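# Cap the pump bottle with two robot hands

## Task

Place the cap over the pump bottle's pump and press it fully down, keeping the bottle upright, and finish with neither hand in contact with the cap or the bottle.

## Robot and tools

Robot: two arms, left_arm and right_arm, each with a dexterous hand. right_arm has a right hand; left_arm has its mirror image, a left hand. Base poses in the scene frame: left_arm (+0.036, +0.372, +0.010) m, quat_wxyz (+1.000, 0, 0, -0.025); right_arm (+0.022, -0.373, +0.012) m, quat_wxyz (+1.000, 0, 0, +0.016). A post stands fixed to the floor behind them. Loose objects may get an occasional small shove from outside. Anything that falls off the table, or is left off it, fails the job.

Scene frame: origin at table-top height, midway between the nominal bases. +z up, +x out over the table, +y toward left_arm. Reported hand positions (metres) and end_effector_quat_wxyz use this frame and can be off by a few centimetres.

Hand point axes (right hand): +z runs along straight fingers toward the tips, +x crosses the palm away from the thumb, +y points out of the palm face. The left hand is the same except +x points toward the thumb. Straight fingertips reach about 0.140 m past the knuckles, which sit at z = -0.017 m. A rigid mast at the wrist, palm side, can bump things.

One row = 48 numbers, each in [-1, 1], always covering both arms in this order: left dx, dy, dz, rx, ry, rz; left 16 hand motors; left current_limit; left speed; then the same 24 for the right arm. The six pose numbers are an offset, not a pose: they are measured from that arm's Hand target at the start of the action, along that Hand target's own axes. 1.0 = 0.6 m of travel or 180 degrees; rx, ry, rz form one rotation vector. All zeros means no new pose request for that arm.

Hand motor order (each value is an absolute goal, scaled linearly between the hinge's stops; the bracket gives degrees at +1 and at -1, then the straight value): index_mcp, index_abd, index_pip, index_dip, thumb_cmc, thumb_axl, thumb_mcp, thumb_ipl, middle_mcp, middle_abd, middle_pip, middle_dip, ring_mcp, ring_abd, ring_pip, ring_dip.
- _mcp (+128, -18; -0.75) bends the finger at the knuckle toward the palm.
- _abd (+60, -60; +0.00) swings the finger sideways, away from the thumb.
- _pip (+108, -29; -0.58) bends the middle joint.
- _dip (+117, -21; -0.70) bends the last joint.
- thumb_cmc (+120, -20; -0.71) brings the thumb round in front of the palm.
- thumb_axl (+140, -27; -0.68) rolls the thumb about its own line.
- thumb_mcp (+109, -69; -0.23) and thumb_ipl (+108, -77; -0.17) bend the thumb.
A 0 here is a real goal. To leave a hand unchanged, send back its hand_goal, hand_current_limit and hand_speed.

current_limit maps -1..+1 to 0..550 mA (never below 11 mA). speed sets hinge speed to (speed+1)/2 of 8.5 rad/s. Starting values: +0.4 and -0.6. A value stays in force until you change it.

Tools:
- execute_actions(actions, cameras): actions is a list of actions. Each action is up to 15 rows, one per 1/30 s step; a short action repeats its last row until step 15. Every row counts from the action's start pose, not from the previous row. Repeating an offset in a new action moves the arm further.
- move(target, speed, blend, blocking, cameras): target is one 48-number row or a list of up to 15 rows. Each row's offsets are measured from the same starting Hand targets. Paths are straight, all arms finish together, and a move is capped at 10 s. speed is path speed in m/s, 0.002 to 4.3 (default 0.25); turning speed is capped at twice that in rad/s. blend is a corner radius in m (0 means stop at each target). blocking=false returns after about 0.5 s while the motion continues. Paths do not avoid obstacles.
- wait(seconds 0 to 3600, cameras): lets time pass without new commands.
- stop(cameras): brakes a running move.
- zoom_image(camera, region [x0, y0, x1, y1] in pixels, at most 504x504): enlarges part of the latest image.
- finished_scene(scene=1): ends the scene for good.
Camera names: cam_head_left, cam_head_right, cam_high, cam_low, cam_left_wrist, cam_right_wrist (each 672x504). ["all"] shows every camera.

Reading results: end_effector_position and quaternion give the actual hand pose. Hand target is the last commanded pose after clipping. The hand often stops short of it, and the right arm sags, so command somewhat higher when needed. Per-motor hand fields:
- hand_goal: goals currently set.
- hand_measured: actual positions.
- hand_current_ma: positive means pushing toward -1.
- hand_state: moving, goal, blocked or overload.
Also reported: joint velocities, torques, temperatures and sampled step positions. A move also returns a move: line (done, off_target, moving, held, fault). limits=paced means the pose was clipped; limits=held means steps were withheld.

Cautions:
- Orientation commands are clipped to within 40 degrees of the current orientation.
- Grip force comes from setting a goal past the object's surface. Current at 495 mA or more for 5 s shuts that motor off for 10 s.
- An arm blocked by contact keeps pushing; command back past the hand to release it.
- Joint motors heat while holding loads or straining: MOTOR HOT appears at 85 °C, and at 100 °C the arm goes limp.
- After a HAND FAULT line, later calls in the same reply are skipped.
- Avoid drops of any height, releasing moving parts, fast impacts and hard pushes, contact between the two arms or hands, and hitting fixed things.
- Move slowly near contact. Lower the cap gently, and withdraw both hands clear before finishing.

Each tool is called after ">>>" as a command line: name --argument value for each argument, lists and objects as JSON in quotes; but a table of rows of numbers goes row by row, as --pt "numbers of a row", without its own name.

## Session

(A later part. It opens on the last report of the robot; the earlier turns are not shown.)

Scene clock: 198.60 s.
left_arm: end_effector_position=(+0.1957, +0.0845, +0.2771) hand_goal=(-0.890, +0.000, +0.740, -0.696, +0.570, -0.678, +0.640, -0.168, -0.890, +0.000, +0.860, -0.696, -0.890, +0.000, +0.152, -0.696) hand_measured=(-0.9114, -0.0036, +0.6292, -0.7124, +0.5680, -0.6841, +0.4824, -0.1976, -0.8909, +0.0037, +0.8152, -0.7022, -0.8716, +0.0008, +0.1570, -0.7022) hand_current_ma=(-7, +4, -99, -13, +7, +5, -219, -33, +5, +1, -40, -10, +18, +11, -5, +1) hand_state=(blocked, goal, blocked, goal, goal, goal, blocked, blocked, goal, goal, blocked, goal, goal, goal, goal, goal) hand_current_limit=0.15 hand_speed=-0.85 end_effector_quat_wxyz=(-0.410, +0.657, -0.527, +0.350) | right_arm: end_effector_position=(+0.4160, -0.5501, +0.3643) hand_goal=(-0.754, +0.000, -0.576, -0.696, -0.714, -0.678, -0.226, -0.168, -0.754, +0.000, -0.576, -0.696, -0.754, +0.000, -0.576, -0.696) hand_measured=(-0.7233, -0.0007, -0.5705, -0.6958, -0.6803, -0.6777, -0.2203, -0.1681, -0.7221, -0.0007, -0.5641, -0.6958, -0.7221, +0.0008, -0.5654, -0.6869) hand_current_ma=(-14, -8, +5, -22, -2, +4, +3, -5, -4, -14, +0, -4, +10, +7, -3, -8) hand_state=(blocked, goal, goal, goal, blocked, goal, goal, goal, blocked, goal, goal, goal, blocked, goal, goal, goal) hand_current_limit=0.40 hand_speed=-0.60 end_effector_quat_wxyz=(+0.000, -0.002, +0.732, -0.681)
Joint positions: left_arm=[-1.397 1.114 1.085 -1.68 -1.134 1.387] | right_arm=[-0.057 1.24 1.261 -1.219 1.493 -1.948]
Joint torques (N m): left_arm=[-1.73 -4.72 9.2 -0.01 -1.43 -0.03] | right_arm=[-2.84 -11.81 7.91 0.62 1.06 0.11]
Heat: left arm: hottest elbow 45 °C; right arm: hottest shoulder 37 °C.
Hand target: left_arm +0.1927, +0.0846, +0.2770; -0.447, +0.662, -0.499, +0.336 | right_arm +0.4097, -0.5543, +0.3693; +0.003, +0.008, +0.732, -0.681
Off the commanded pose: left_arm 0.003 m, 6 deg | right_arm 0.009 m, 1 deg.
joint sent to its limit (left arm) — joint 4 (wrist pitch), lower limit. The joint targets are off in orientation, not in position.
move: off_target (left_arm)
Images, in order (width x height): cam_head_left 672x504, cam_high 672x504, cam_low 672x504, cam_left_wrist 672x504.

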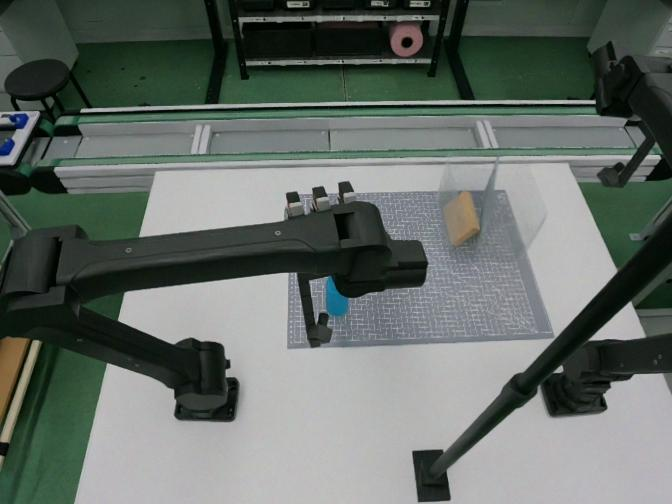

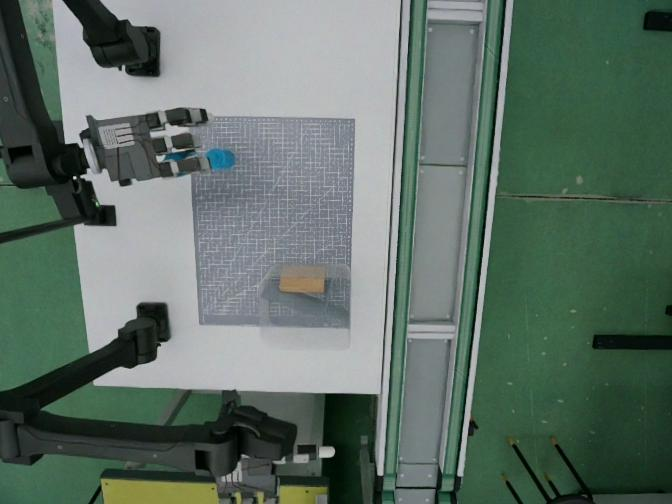

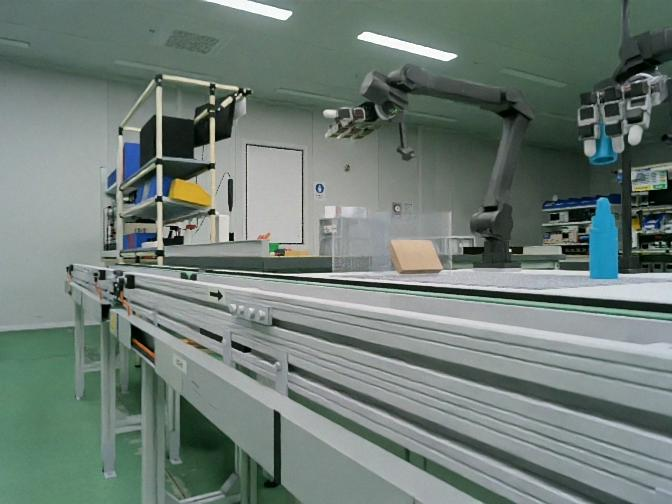

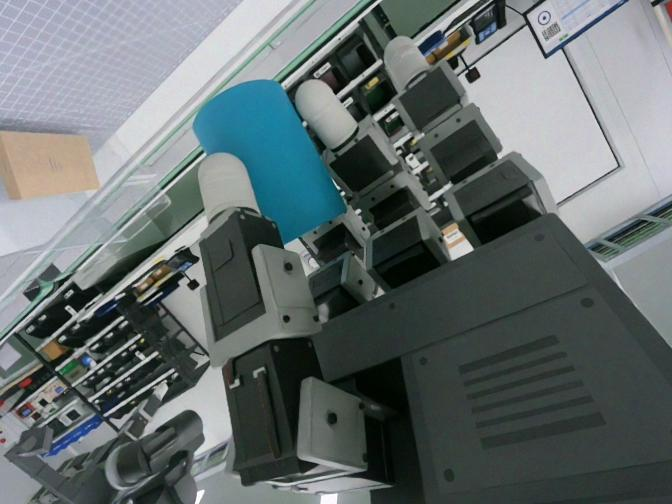

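>>> move --target '[0,0.0618,0.025,0,0,0,-0.89,0,0.74,-0.696,0.571,-0.678,0.64,-0.168,-0.89,0,0.86,-0.696,-0.89,0,0.153,-0.696,0.15,-0.85,0,0,0,0,0,0,-0.754,0,-0.576,-0.696,-0.714,-0.678,-0.226,-0.168,-0.754,0,-0.576,-0.696,-0.754,0,-0.576,-0.696,0.4,-0.6]' --speed 0.06 --cameras '["cam_low","cam_left_wrist","cam_head_left","cam_high"]'

>>> zoom_image --camera "cam_low" --region '[550, 110, 670, 230]'

>>> zoom_image --camera "cam_high" --region '[150, 100, 250, 200]'

>>> zoom_image --camera "cam_left_wrist" --region '[120, 0, 370, 200]'

Scene clock: 207.20 s.
left_arm: end_effector_position=(+0.1961, +0.0860, +0.2385) hand_goal=(-0.890, +0.000, +0.740, -0.696, +0.570, -0.678, +0.640, -0.168, -0.890, +0.000, +0.860, -0.696, -0.890, +0.000, +0.152, -0.696) hand_measured=(-0.9114, -0.0036, +0.6305, -0.7124, +0.5667, -0.6851, +0.4824, -0.1967, -0.8909, +0.0052, +0.8152, -0.7022, -0.8704, -0.0021, +0.1570, -0.7022) hand_current_ma=(-10, -13, -98, -22, +7, +19, -218, -24, -10, +2, -51, +0, +20, +6, +9, +0) hand_state=(blocked, goal, blocked, goal, goal, goal, blocked, blocked, goal, goal, blocked, goal, goal, goal, goal, goal) hand_current_limit=0.15 hand_speed=-0.85 end_effector_quat_wxyz=(-0.425, +0.664, -0.512, +0.342) | right_arm: end_effector_position=(+0.4160, -0.5501, +0.3643) hand_goal=(-0.754, +0.000, -0.576, -0.696, -0.714, -0.678, -0.226, -0.168, -0.754, +0.000, -0.576, -0.696, -0.754, +0.000, -0.576, -0.696) hand_measured=(-0.7233, -0.0007, -0.5705, -0.6958, -0.6803, -0.6767, -0.2203, -0.1672, -0.7221, +0.0008, -0.5641, -0.6958, -0.7221, -0.0007, -0.5654, -0.6869) hand_current_ma=(-8, -12, +8, -10, -3, -3, +17, -2, -9, -15, +18, +11, +15, +9, +0, -4) hand_state=(blocked, goal, goal, goal, blocked, goal, goal, goal, blocked, goal, goal, goal, blocked, goal, goal, goal) hand_current_limit=0.40 hand_speed=-0.60 end_effector_quat_wxyz=(+0.000, -0.002, +0.732, -0.681)
Joint positions: left_arm=[-1.404 1.164 1.012 -1.68 -1.138 1.263] | right_arm=[-0.057 1.24 1.261 -1.219 1.493 -1.948]
Joint torques (N m): left_arm=[-2.14 -4.37 8.81 -0.34 -1.36 -0.02] | right_arm=[-2.78 -11.75 7.88 0.58 1.06 0.11]
Heat: left arm: hottest elbow 45 °C; right arm: hottest shoulder 37 °C.
Hand target: left_arm +0.1927, +0.0847, +0.2370; -0.447, +0.662, -0.499, +0.336 | right_arm +0.4097, -0.5543, +0.3693; +0.003, +0.008, +0.732, -0.681
Off the commanded pose: left_arm 0.004 m, 3 deg | right_arm 0.009 m, 1 deg.
joint sent to its limit (left arm) — joint 4 (wrist pitch), lower limit. The joint targets are off in orientation, not in position.
move: off_target (left_arm)
Images, in order (width x height): cam_head_left 672x504, cam_high 672x504, cam_low 672x504, cam_left_wrist 672x504.

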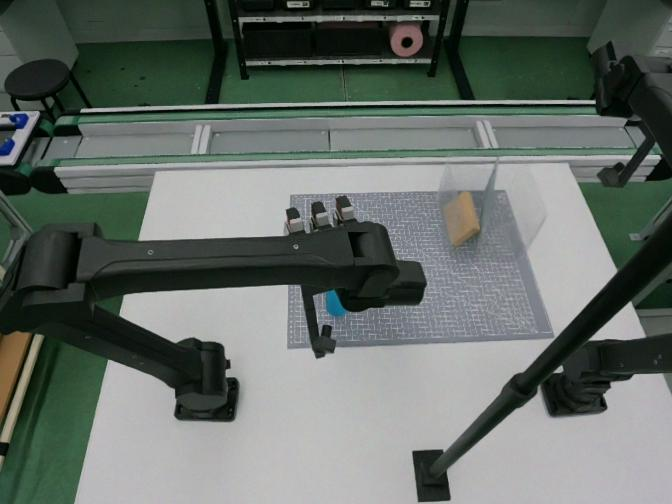

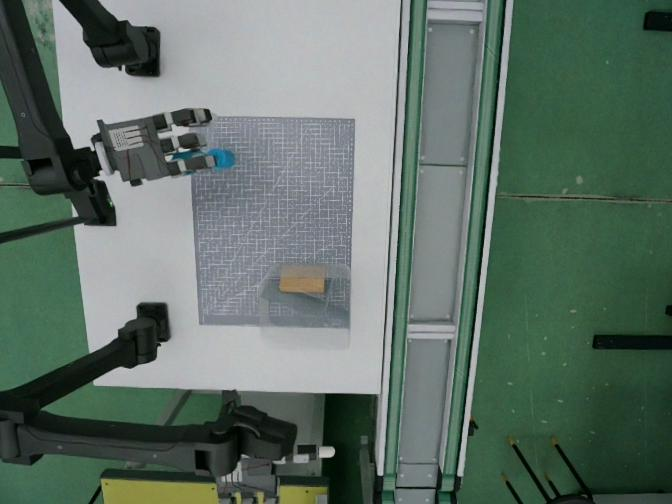

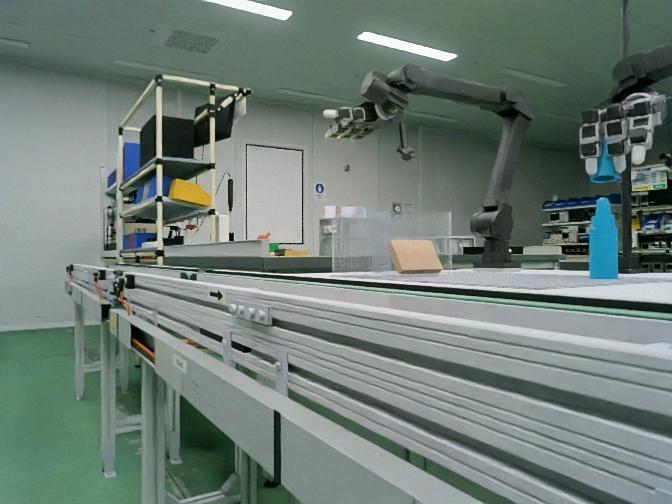

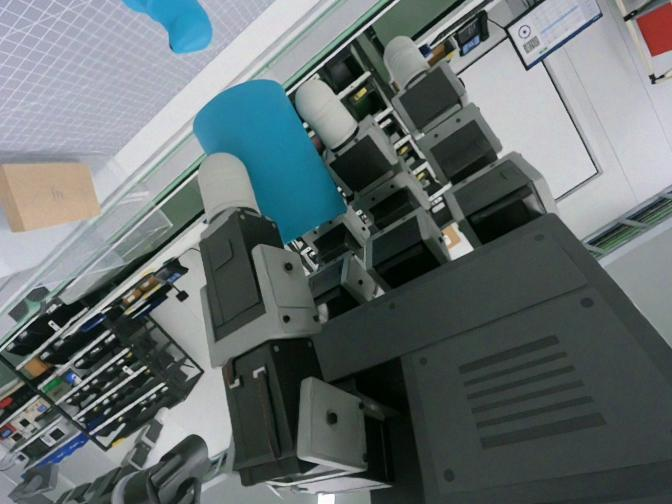

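Scaled by 4.200 from the camera's image (finer frame: 960x720).

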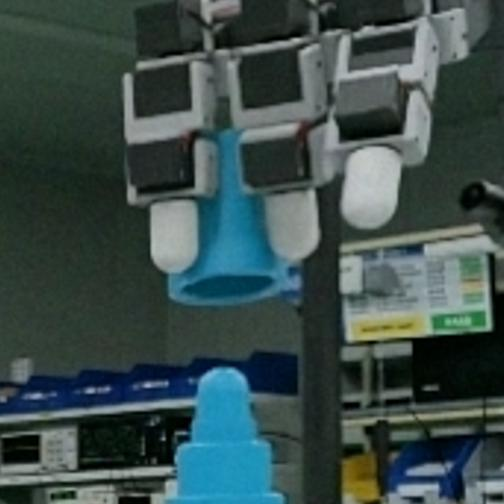

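Scaled by 5.040 from the camera's image (finer frame: 960x720).

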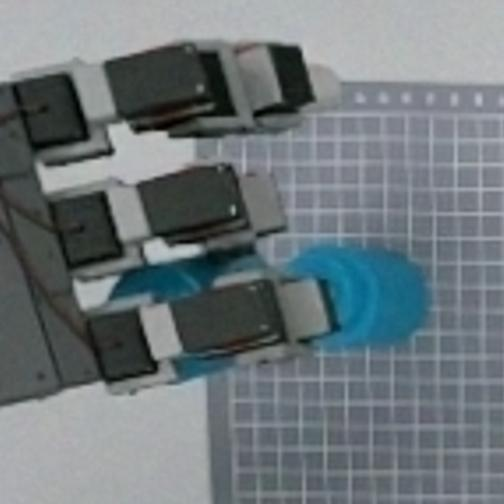

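Scaled by 2.016 from the camera's image (finer frame: 960x720).

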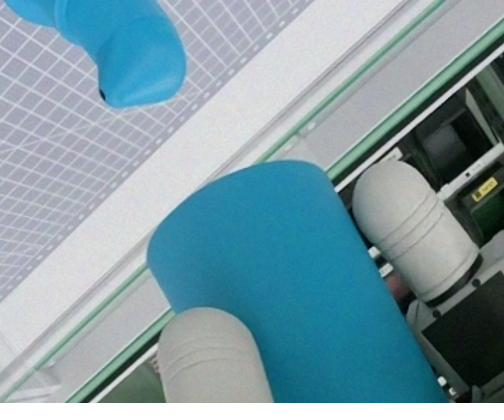

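>>> move --target '[0.0014,0.0368,0.02,0.011,0,0,-0.89,0,0.74,-0.696,0.571,-0.678,0.64,-0.168,-0.89,0,0.86,-0.696,-0.89,0,0.153,-0.696,0.15,-0.85,0,0,0,0,0,0,-0.754,0,-0.576,-0.696,-0.714,-0.678,-0.226,-0.168,-0.754,0,-0.576,-0.696,-0.754,0,-0.576,-0.696,0.4,-0.6]' --speed 0.04 --cameras '["cam_low","cam_left_wrist","cam_high"]'

>>> zoom_image --camera "cam_low" --region '[560, 130, 660, 230]'

>>> zoom_image --camera "cam_high" --region '[160, 120, 240, 200]'

>>> zoom_image --camera "cam_left_wrist" --region '[120, 0, 370, 200]'

Scene clock: 224.57 s.
left_arm: end_effector_position=(+0.1988, +0.0857, +0.2140) hand_goal=(-0.890, +0.000, +0.740, -0.696, +0.570, -0.678, +0.640, -0.168, -0.890, +0.000, +0.860, -0.696, -0.890, +0.000, +0.152, -0.696) hand_measured=(-0.9114, -0.0036, +0.6292, -0.7124, +0.5667, -0.6851, +0.4824, -0.1976, -0.8909, +0.0052, +0.8165, -0.7022, -0.8704, -0.0021, +0.1570, -0.7022) hand_current_ma=(-13, -2, -96, -3, +5, +13, -211, -17, -16, -2, -56, -11, +20, +0, +0, +10) hand_state=(blocked, goal, blocked, goal, goal, goal, blocked, blocked, goal, goal, blocked, goal, goal, goal, goal, goal) hand_current_limit=0.15 hand_speed=-0.85 end_effector_quat_wxyz=(-0.442, +0.658, -0.501, +0.347) | right_arm: end_effector_position=(+0.4160, -0.5501, +0.3643) hand_goal=(-0.754, +0.000, -0.576, -0.696, -0.714, -0.678, -0.226, -0.168, -0.754, +0.000, -0.576, -0.696, -0.754, +0.000, -0.576, -0.696) hand_measured=(-0.7233, -0.0007, -0.5705, -0.6958, -0.6790, -0.6767, -0.2203, -0.1681, -0.7221, -0.0007, -0.5641, -0.6958, -0.7221, +0.0008, -0.5654, -0.6869) hand_current_ma=(+2, -5, +8, -4, -4, +6, +6, -11, -7, -22, +7, +1, +9, +22, -1, +11) hand_state=(blocked, goal, goal, goal, blocked, goal, goal, goal, blocked, goal, goal, goal, blocked, goal, goal, goal) hand_current_limit=0.40 hand_speed=-0.60 end_effector_quat_wxyz=(+0.000, -0.002, +0.732, -0.681)
Joint positions: left_arm=[-1.415 1.212 0.965 -1.68 -1.167 1.171] | right_arm=[-0.057 1.24 1.261 -1.219 1.493 -1.948]
Joint torques (N m): left_arm=[-2.32 -4.95 8.54 -0.57 -1.42 -0.02] | right_arm=[-2.9 -11.75 7.87 0.58 1.06 0.11]
Heat: left arm: hottest elbow 44 °C; right arm: hottest shoulder 37 °C.
Hand target: left_arm +0.1956, +0.0845, +0.2121; -0.458, +0.655, -0.493, +0.345 | right_arm +0.4097, -0.5543, +0.3693; +0.003, +0.008, +0.732, -0.681
Off the commanded pose: left_arm 0.004 m, 2 deg | right_arm 0.009 m, 1 deg.
joint sent to its limit (left arm) — joint 4 (wrist pitch), lower limit. The joint targets still meet the commanded pose.
move: done
Images, in order (width x height): cam_high 672x504, cam_low 672x504, cam_left_wrist 672x504.

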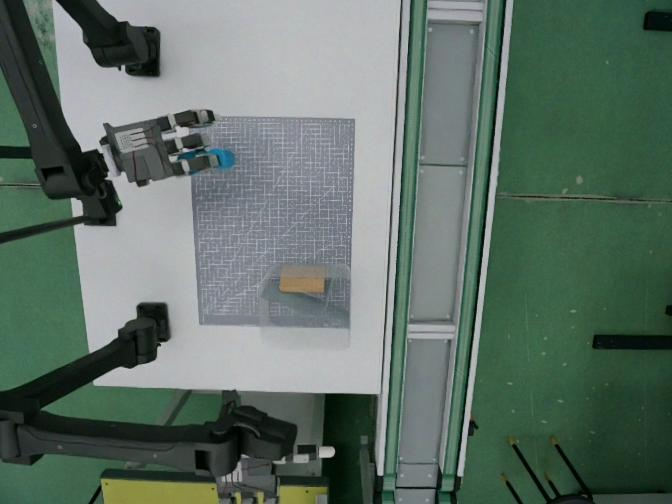

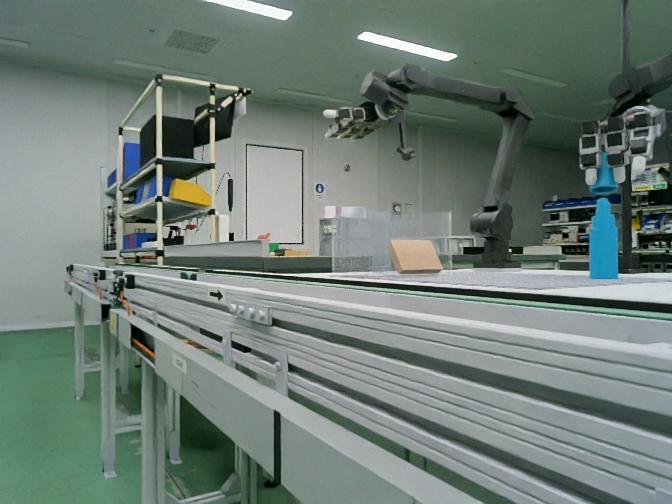

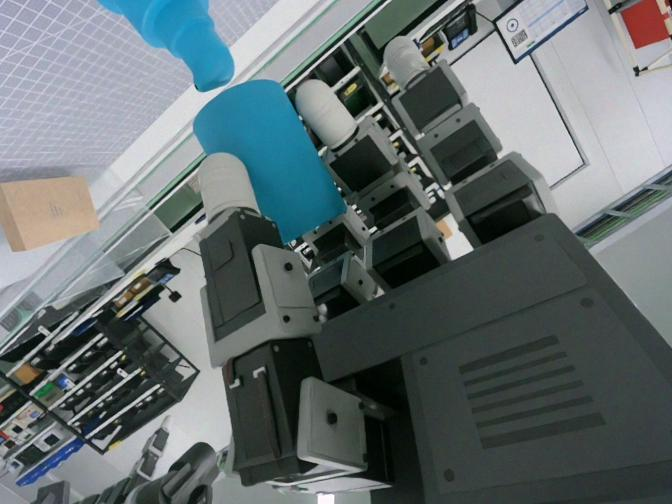

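Scaled by 5.040 from the camera's image (finer frame: 960x720).

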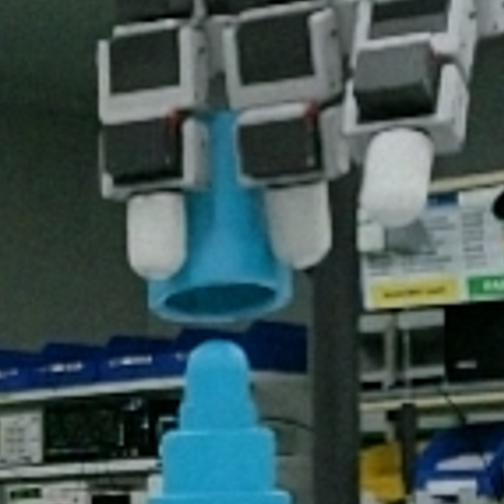

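Scaled by 6.300 from the camera's image (finer frame: 960x720).

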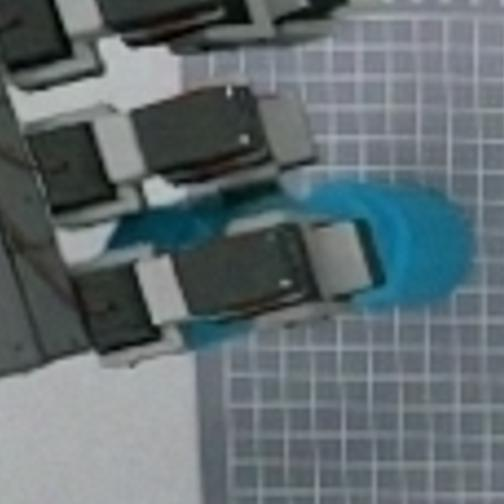

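Scaled by 2.016 from the camera's image (finer frame: 960x720).

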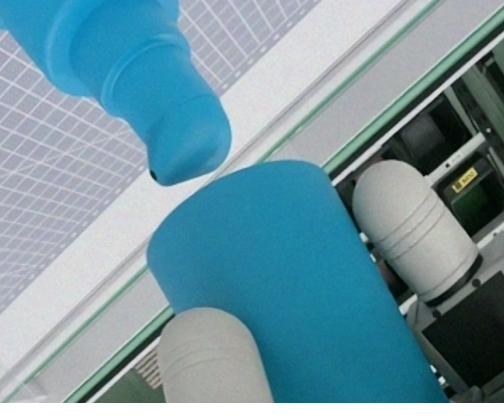

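>>> zoom_image --camera "cam_high" --region '[175, 140, 240, 180]'

>>> zoom_image --camera "cam_left_wrist" --region '[90, 0, 250, 110]'

>>> zoom_image --camera "cam_low" --region '[575, 170, 635, 220]'

Scaled by 7.754 from the camera's image (finer frame: 960x720).

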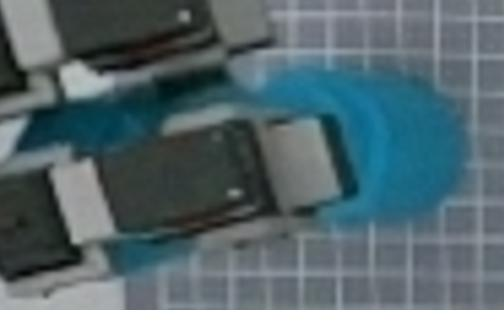

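Scaled by 3.150 from the camera's image (finer frame: 960x720).

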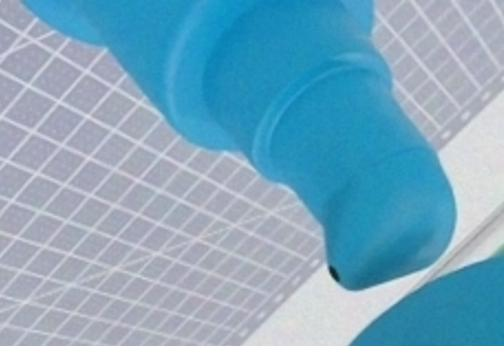

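Scaled by 8.400 from the camera's image (finer frame: 960x720).

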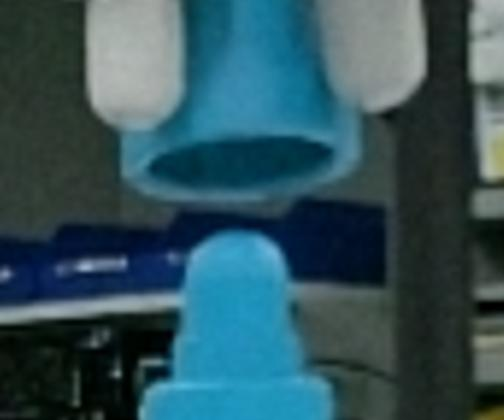

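>>> move --target '[0,0.047,0.0172,0,0,0,-0.89,0,0.74,-0.696,0.571,-0.678,0.64,-0.168,-0.89,0,0.86,-0.696,-0.89,0,0.153,-0.696,0.15,-0.85,0,0,0,0,0,0,-0.754,0,-0.576,-0.696,-0.714,-0.678,-0.226,-0.168,-0.754,0,-0.576,-0.696,-0.754,0,-0.576,-0.696,0.4,-0.6]' --speed 0.025 --cameras '["cam_low","cam_left_wrist","cam_high"]'

>>> zoom_image --camera "cam_low" --region '[570, 160, 640, 230]'

>>> zoom_image --camera "cam_high" --region '[175, 140, 240, 180]'

>>> zoom_image --camera "cam_left_wrist" --region '[120, 0, 370, 200]'

Scene clock: 241.57 s.
left_arm: end_effector_position=(+0.1985, +0.0854, +0.1843) hand_goal=(-0.890, +0.000, +0.740, -0.696, +0.570, -0.678, +0.640, -0.168, -0.890, +0.000, +0.860, -0.696, -0.890, +0.000, +0.152, -0.696) hand_measured=(-0.9114, -0.0036, +0.6292, -0.7124, +0.5667, -0.6841, +0.4824, -0.1967, -0.8909, +0.0037, +0.8165, -0.7034, -0.8704, -0.0021, +0.1570, -0.7022) hand_current_ma=(-8, +10, -98, -6, +13, -10, -220, -17, -9, +2, -52, -6, +14, -4, +0, +1) hand_state=(blocked, goal, blocked, goal, goal, goal, blocked, blocked, goal, goal, blocked, goal, goal, goal, goal, goal) hand_current_limit=0.15 hand_speed=-0.85 end_effector_quat_wxyz=(-0.455, +0.659, -0.491, +0.344) | right_arm: end_effector_position=(+0.4160, -0.5501, +0.3643) hand_goal=(-0.754, +0.000, -0.576, -0.696, -0.714, -0.678, -0.226, -0.168, -0.754, +0.000, -0.576, -0.696, -0.754, +0.000, -0.576, -0.696) hand_measured=(-0.7233, +0.0008, -0.5705, -0.6958, -0.6803, -0.6777, -0.2203, -0.1672, -0.7221, -0.0007, -0.5641, -0.6958, -0.7221, -0.0007, -0.5654, -0.6869) hand_current_ma=(-10, -6, +3, -11, +1, -4, +6, -5, -11, -6, +2, +12, +0, +0, -4, +0) hand_state=(blocked, goal, goal, goal, blocked, goal, goal, goal, blocked, goal, goal, goal, blocked, goal, goal, goal) hand_current_limit=0.40 hand_speed=-0.60 end_effector_quat_wxyz=(+0.000, -0.002, +0.732, -0.681)
Joint positions: left_arm=[-1.425 1.277 0.924 -1.68 -1.168 1.066] | right_arm=[-0.057 1.24 1.261 -1.219 1.493 -1.948]
Joint torques (N m): left_arm=[-1.9 -5.19 8.02 -0.61 -1.36 0.03] | right_arm=[-2.73 -11.93 7.84 0.58 1.05 0.11]
Heat: left arm: hottest elbow 43 °C; right arm: hottest shoulder 37 °C.
Hand target: left_arm +0.1957, +0.0845, +0.1821; -0.458, +0.655, -0.493, +0.345 | right_arm +0.4097, -0.5543, +0.3693; +0.003, +0.008, +0.732, -0.681
Off the commanded pose: left_arm 0.004 m, 1 deg | right_arm 0.009 m, 1 deg.
joint sent to its limit (left arm) — joint 4 (wrist pitch), lower limit. The joint targets still meet the commanded pose.
move: done
Images, in order (width x height): cam_high 672x504, cam_low 672x504, cam_left_wrist 672x504.

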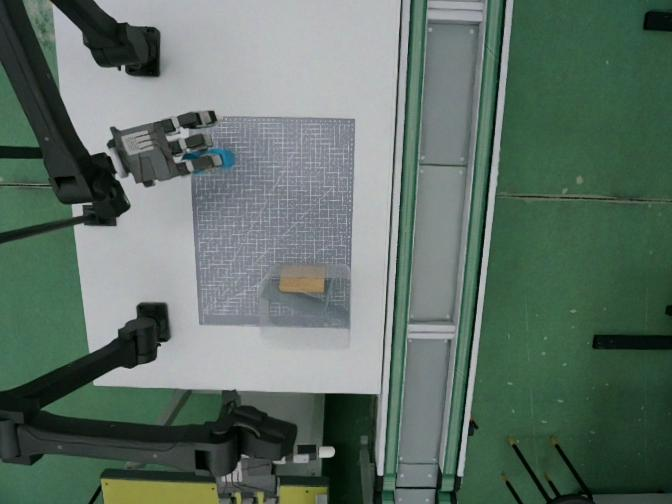

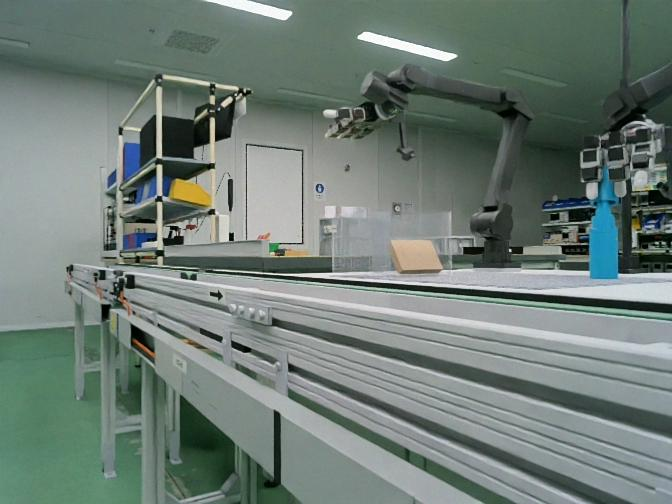

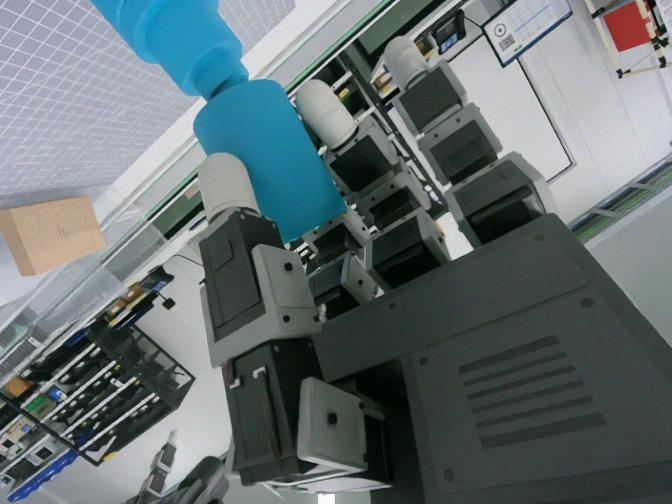

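Scaled by 7.200 from the camera's image (finer frame: 960x720).

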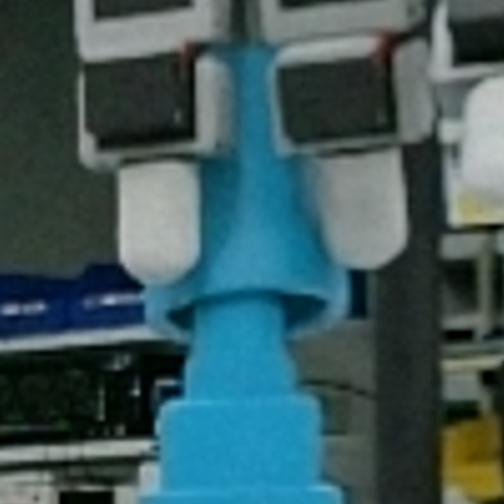

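Scaled by 7.754 from the camera's image (finer frame: 960x720).

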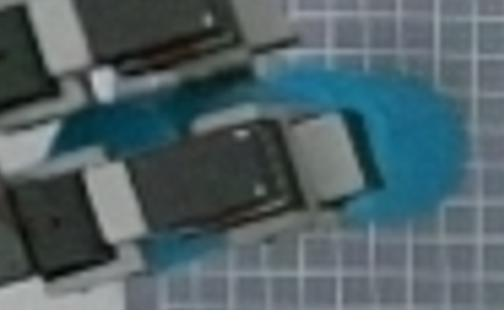

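Scaled by 2.016 from the camera's image (finer frame: 960x720).

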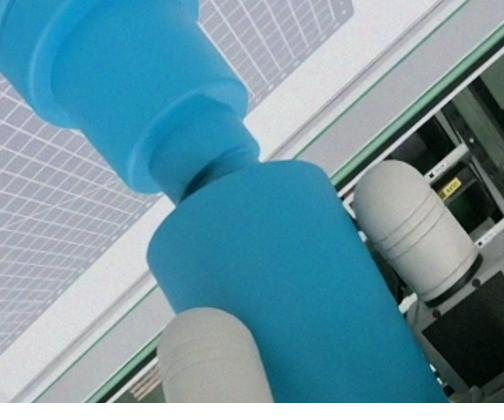

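>>> move --target '[0.0006,0.0265,0.0151,0,0,0,-0.89,0,0.74,-0.696,0.571,-0.678,0.64,-0.168,-0.89,0,0.86,-0.696,-0.89,0,0.153,-0.696,0.15,-0.85,0,0,0,0,0,0,-0.754,0,-0.576,-0.696,-0.714,-0.678,-0.226,-0.168,-0.754,0,-0.576,-0.696,-0.754,0,-0.576,-0.696,0.4,-0.6]' --speed 0.025 --cameras '["cam_low","cam_left_wrist","cam_high"]'

>>> zoom_image --camera "cam_low" --region '[575, 180, 635, 240]'

>>> zoom_image --camera "cam_high" --region '[175, 140, 240, 180]'

>>> zoom_image --camera "cam_left_wrist" --region '[120, 0, 320, 160]'

Scene clock: 246.27 s.
left_arm: end_effector_position=(+0.1992, +0.0865, +0.1682) hand_goal=(-0.890, +0.000, +0.740, -0.696, +0.570, -0.678, +0.640, -0.168, -0.890, +0.000, +0.860, -0.696, -0.890, +0.000, +0.152, -0.696) hand_measured=(-0.9114, -0.0051, +0.6292, -0.7136, +0.5667, -0.6851, +0.4834, -0.1967, -0.8861, +0.0052, +0.8229, -0.7022, -0.8704, -0.0021, +0.1570, -0.7022) hand_current_ma=(-8, +1, -94, -17, +4, +4, -226, -20, -10, +3, -43, +1, +12, +15, +2, +4) hand_state=(blocked, goal, blocked, goal, goal, goal, blocked, blocked, goal, goal, blocked, goal, goal, goal, goal, goal) hand_current_limit=0.15 hand_speed=-0.85 end_effector_quat_wxyz=(-0.457, +0.657, -0.491, +0.345) | right_arm: end_effector_position=(+0.4160, -0.5501, +0.3643) hand_goal=(-0.754, +0.000, -0.576, -0.696, -0.714, -0.678, -0.226, -0.168, -0.754, +0.000, -0.576, -0.696, -0.754, +0.000, -0.576, -0.696) hand_measured=(-0.7233, +0.0008, -0.5705, -0.6958, -0.6803, -0.6777, -0.2203, -0.1681, -0.7221, -0.0007, -0.5641, -0.6958, -0.7221, -0.0007, -0.5654, -0.6869) hand_current_ma=(-11, +5, +9, -9, -9, -7, +4, -3, +2, -3, -4, +5, -6, +9, +0, -3) hand_state=(blocked, goal, goal, goal, blocked, goal, goal, goal, blocked, goal, goal, goal, blocked, goal, goal, goal) hand_current_limit=0.40 hand_speed=-0.60 end_effector_quat_wxyz=(+0.000, -0.002, +0.732, -0.681)
Joint positions: left_arm=[-1.425 1.294 0.891 -1.635 -1.175 1.066] | right_arm=[-0.057 1.24 1.261 -1.219 1.493 -1.948]
Joint torques (N m): left_arm=[-1.85 -5.25 7.72 -0.03 -1.27 0.11] | right_arm=[-2.84 -11.75 7.88 0.57 1.06 0.11]
Heat: left arm: hottest elbow 43 °C; right arm: hottest shoulder 37 °C.
Hand target: left_arm +0.1987, +0.0852, +0.1639; -0.458, +0.655, -0.493, +0.345 | right_arm +0.4097, -0.5543, +0.3693; +0.003, +0.008, +0.732, -0.681
Off the commanded pose: left_arm 0.004 m, 0 deg | right_arm 0.009 m, 1 deg.
move: done
Images, in order (width x height): cam_high 672x504, cam_low 672x504, cam_left_wrist 672x504.

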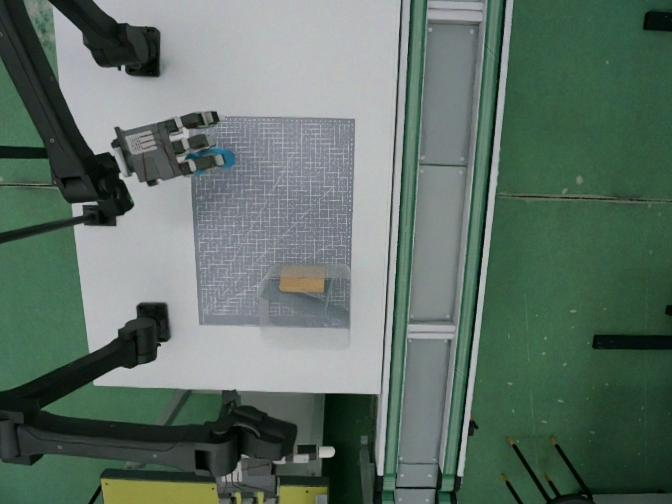

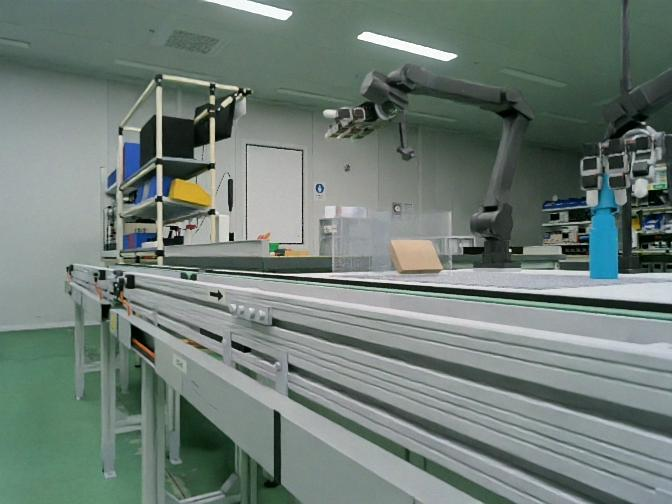

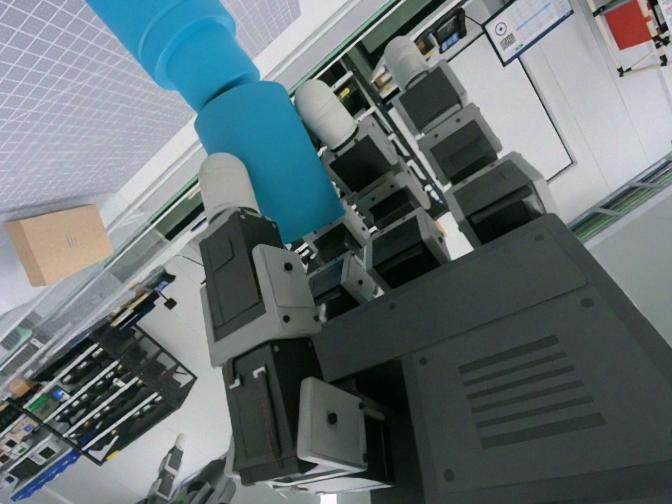

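Scaled by 8.400 from the camera's image (finer frame: 960x720).

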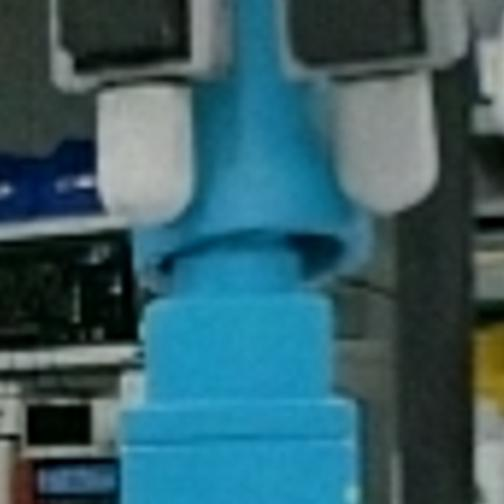

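Scaled by 7.754 from the camera's image (finer frame: 960x720).

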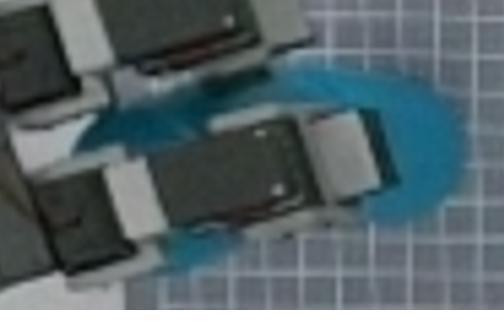

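Scaled by 2.520 from the camera's image (finer frame: 960x720).

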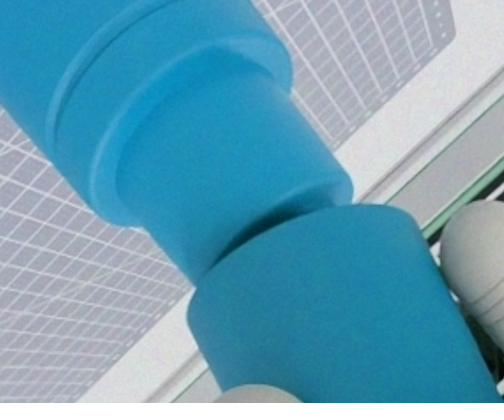

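>>> zoom_image --camera "cam_low" --region '[585, 195, 625, 225]'

>>> zoom_image --camera "cam_left_wrist" --region '[170, 50, 310, 160]'

Scaled by 12.600 from the camera's image (finer frame: 960x720).

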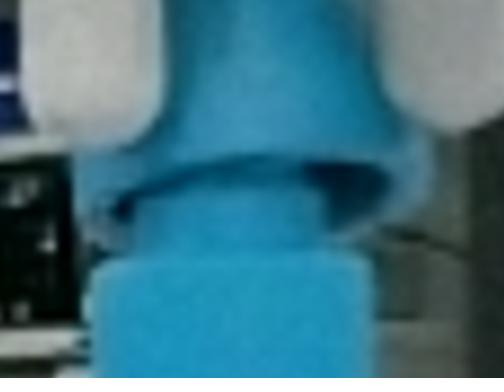

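Scaled by 3.600 from the camera's image (finer frame: 960x720).

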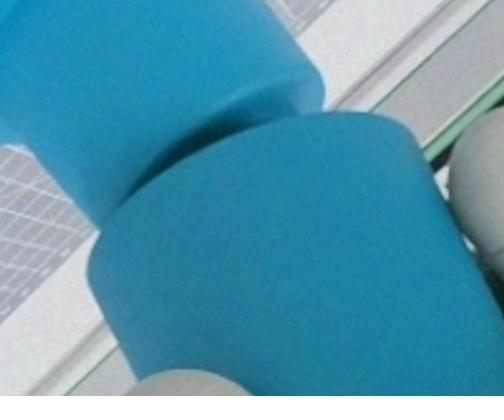

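>>> move --target '[0,-0.0188,-0.0069,0,0,0,-0.89,0,0.74,-0.696,0.571,-0.678,0.64,-0.168,-0.89,0,0.86,-0.696,-0.89,0,0.153,-0.696,0.15,-0.85,0,0,0,0,0,0,-0.754,0,-0.576,-0.696,-0.714,-0.678,-0.226,-0.168,-0.754,0,-0.576,-0.696,-0.754,0,-0.576,-0.696,0.4,-0.6]' --speed 0.025 --cameras '["cam_low","cam_left_wrist","cam_high"]'

>>> zoom_image --camera "cam_low" --region '[580, 185, 630, 225]'

>>> zoom_image --camera "cam_high" --region '[180, 140, 230, 180]'

>>> zoom_image --camera "cam_left_wrist" --region '[120, 0, 320, 160]'

Scene clock: 268.03 s.
left_arm: end_effector_position=(+0.1990, +0.0887, +0.1687) hand_goal=(-0.890, +0.000, +0.740, -0.696, +0.570, -0.678, +0.640, -0.168, -0.890, +0.000, +0.860, -0.696, -0.890, +0.000, +0.152, -0.696) hand_measured=(-0.9127, -0.0051, +0.6292, -0.7124, +0.5680, -0.6851, +0.4824, -0.1967, -0.8849, +0.0052, +0.8229, -0.7022, -0.8704, -0.0007, +0.1570, -0.7034) hand_current_ma=(-17, +1, -96, -18, +18, -8, -221, -22, -1, +9, -38, -14, +4, +11, +9, +9) hand_state=(blocked, goal, blocked, goal, goal, goal, blocked, blocked, goal, goal, blocked, goal, goal, goal, goal, goal) hand_current_limit=0.15 hand_speed=-0.85 end_effector_quat_wxyz=(-0.460, +0.654, -0.493, +0.342) | right_arm: end_effector_position=(+0.4160, -0.5501, +0.3643) hand_goal=(-0.754, +0.000, -0.576, -0.696, -0.714, -0.678, -0.226, -0.168, -0.754, +0.000, -0.576, -0.696, -0.754, +0.000, -0.576, -0.696) hand_measured=(-0.7233, +0.0008, -0.5705, -0.6958, -0.6790, -0.6777, -0.2203, -0.1681, -0.7221, +0.0008, -0.5641, -0.6958, -0.7221, +0.0008, -0.5654, -0.6869) hand_current_ma=(-4, +2, +7, -14, +2, -5, +6, -8, -12, -17, +20, +9, +4, +4, +8, +2) hand_state=(blocked, goal, goal, goal, blocked, goal, goal, goal, blocked, goal, goal, goal, blocked, goal, goal, goal) hand_current_limit=0.40 hand_speed=-0.60 end_effector_quat_wxyz=(+0.000, -0.002, +0.732, -0.681)
Joint positions: left_arm=[-1.425 1.294 0.891 -1.645 -1.175 1.066] | right_arm=[-0.057 1.24 1.261 -1.219 1.493 -1.948]
Joint torques (N m): left_arm=[-1.73 -5.95 9.59 -0.99 -1.25 0.12] | right_arm=[-2.78 -11.81 7.83 0.57 1.06 0.1]
Heat: left arm: hottest shoulder 41 °C; right arm: hottest shoulder 37 °C.
Hand target: left_arm +0.1988, +0.0851, +0.1760; -0.458, +0.655, -0.493, +0.345 | right_arm +0.4097, -0.5543, +0.3693; +0.003, +0.008, +0.732, -0.681
Off the commanded pose: left_arm 0.008 m, 0 deg | right_arm 0.009 m, 1 deg.
move: done
Images, in order (width x height): cam_high 672x504, cam_low 672x504, cam_left_wrist 672x504.

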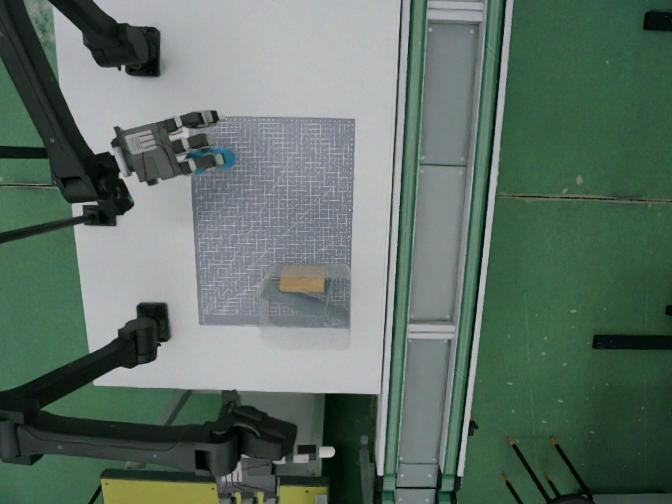

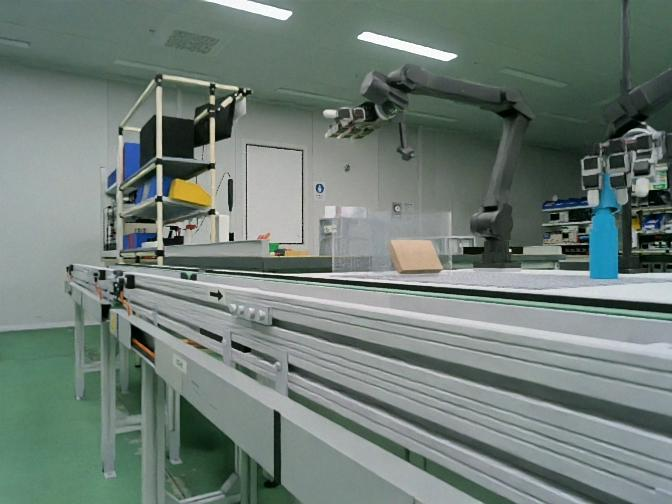

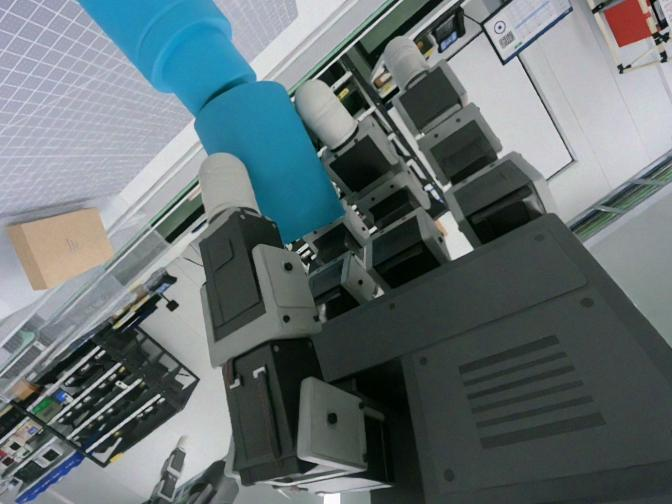

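Scaled by 10.080 from the camera's image (finer frame: 960x720).

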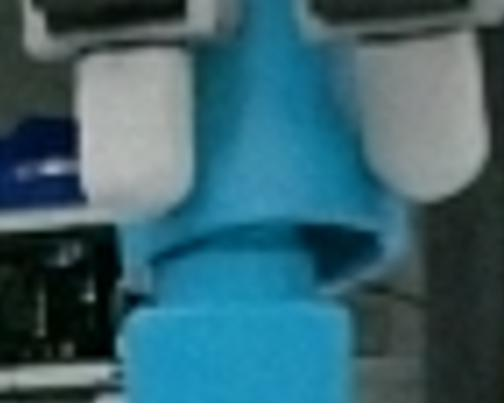

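Scaled by 10.080 from the camera's image (finer frame: 960x720).

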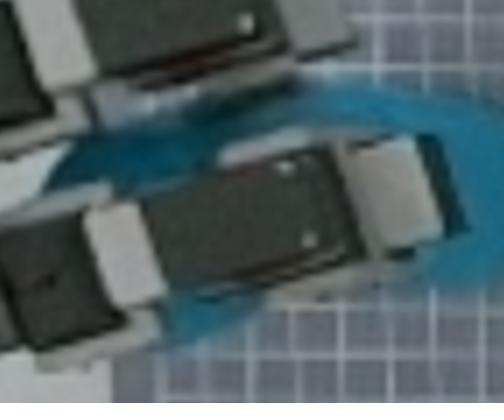

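Scaled by 2.520 from the camera's image (finer frame: 960x720).

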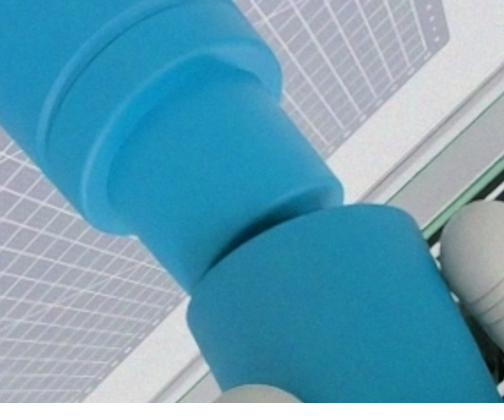

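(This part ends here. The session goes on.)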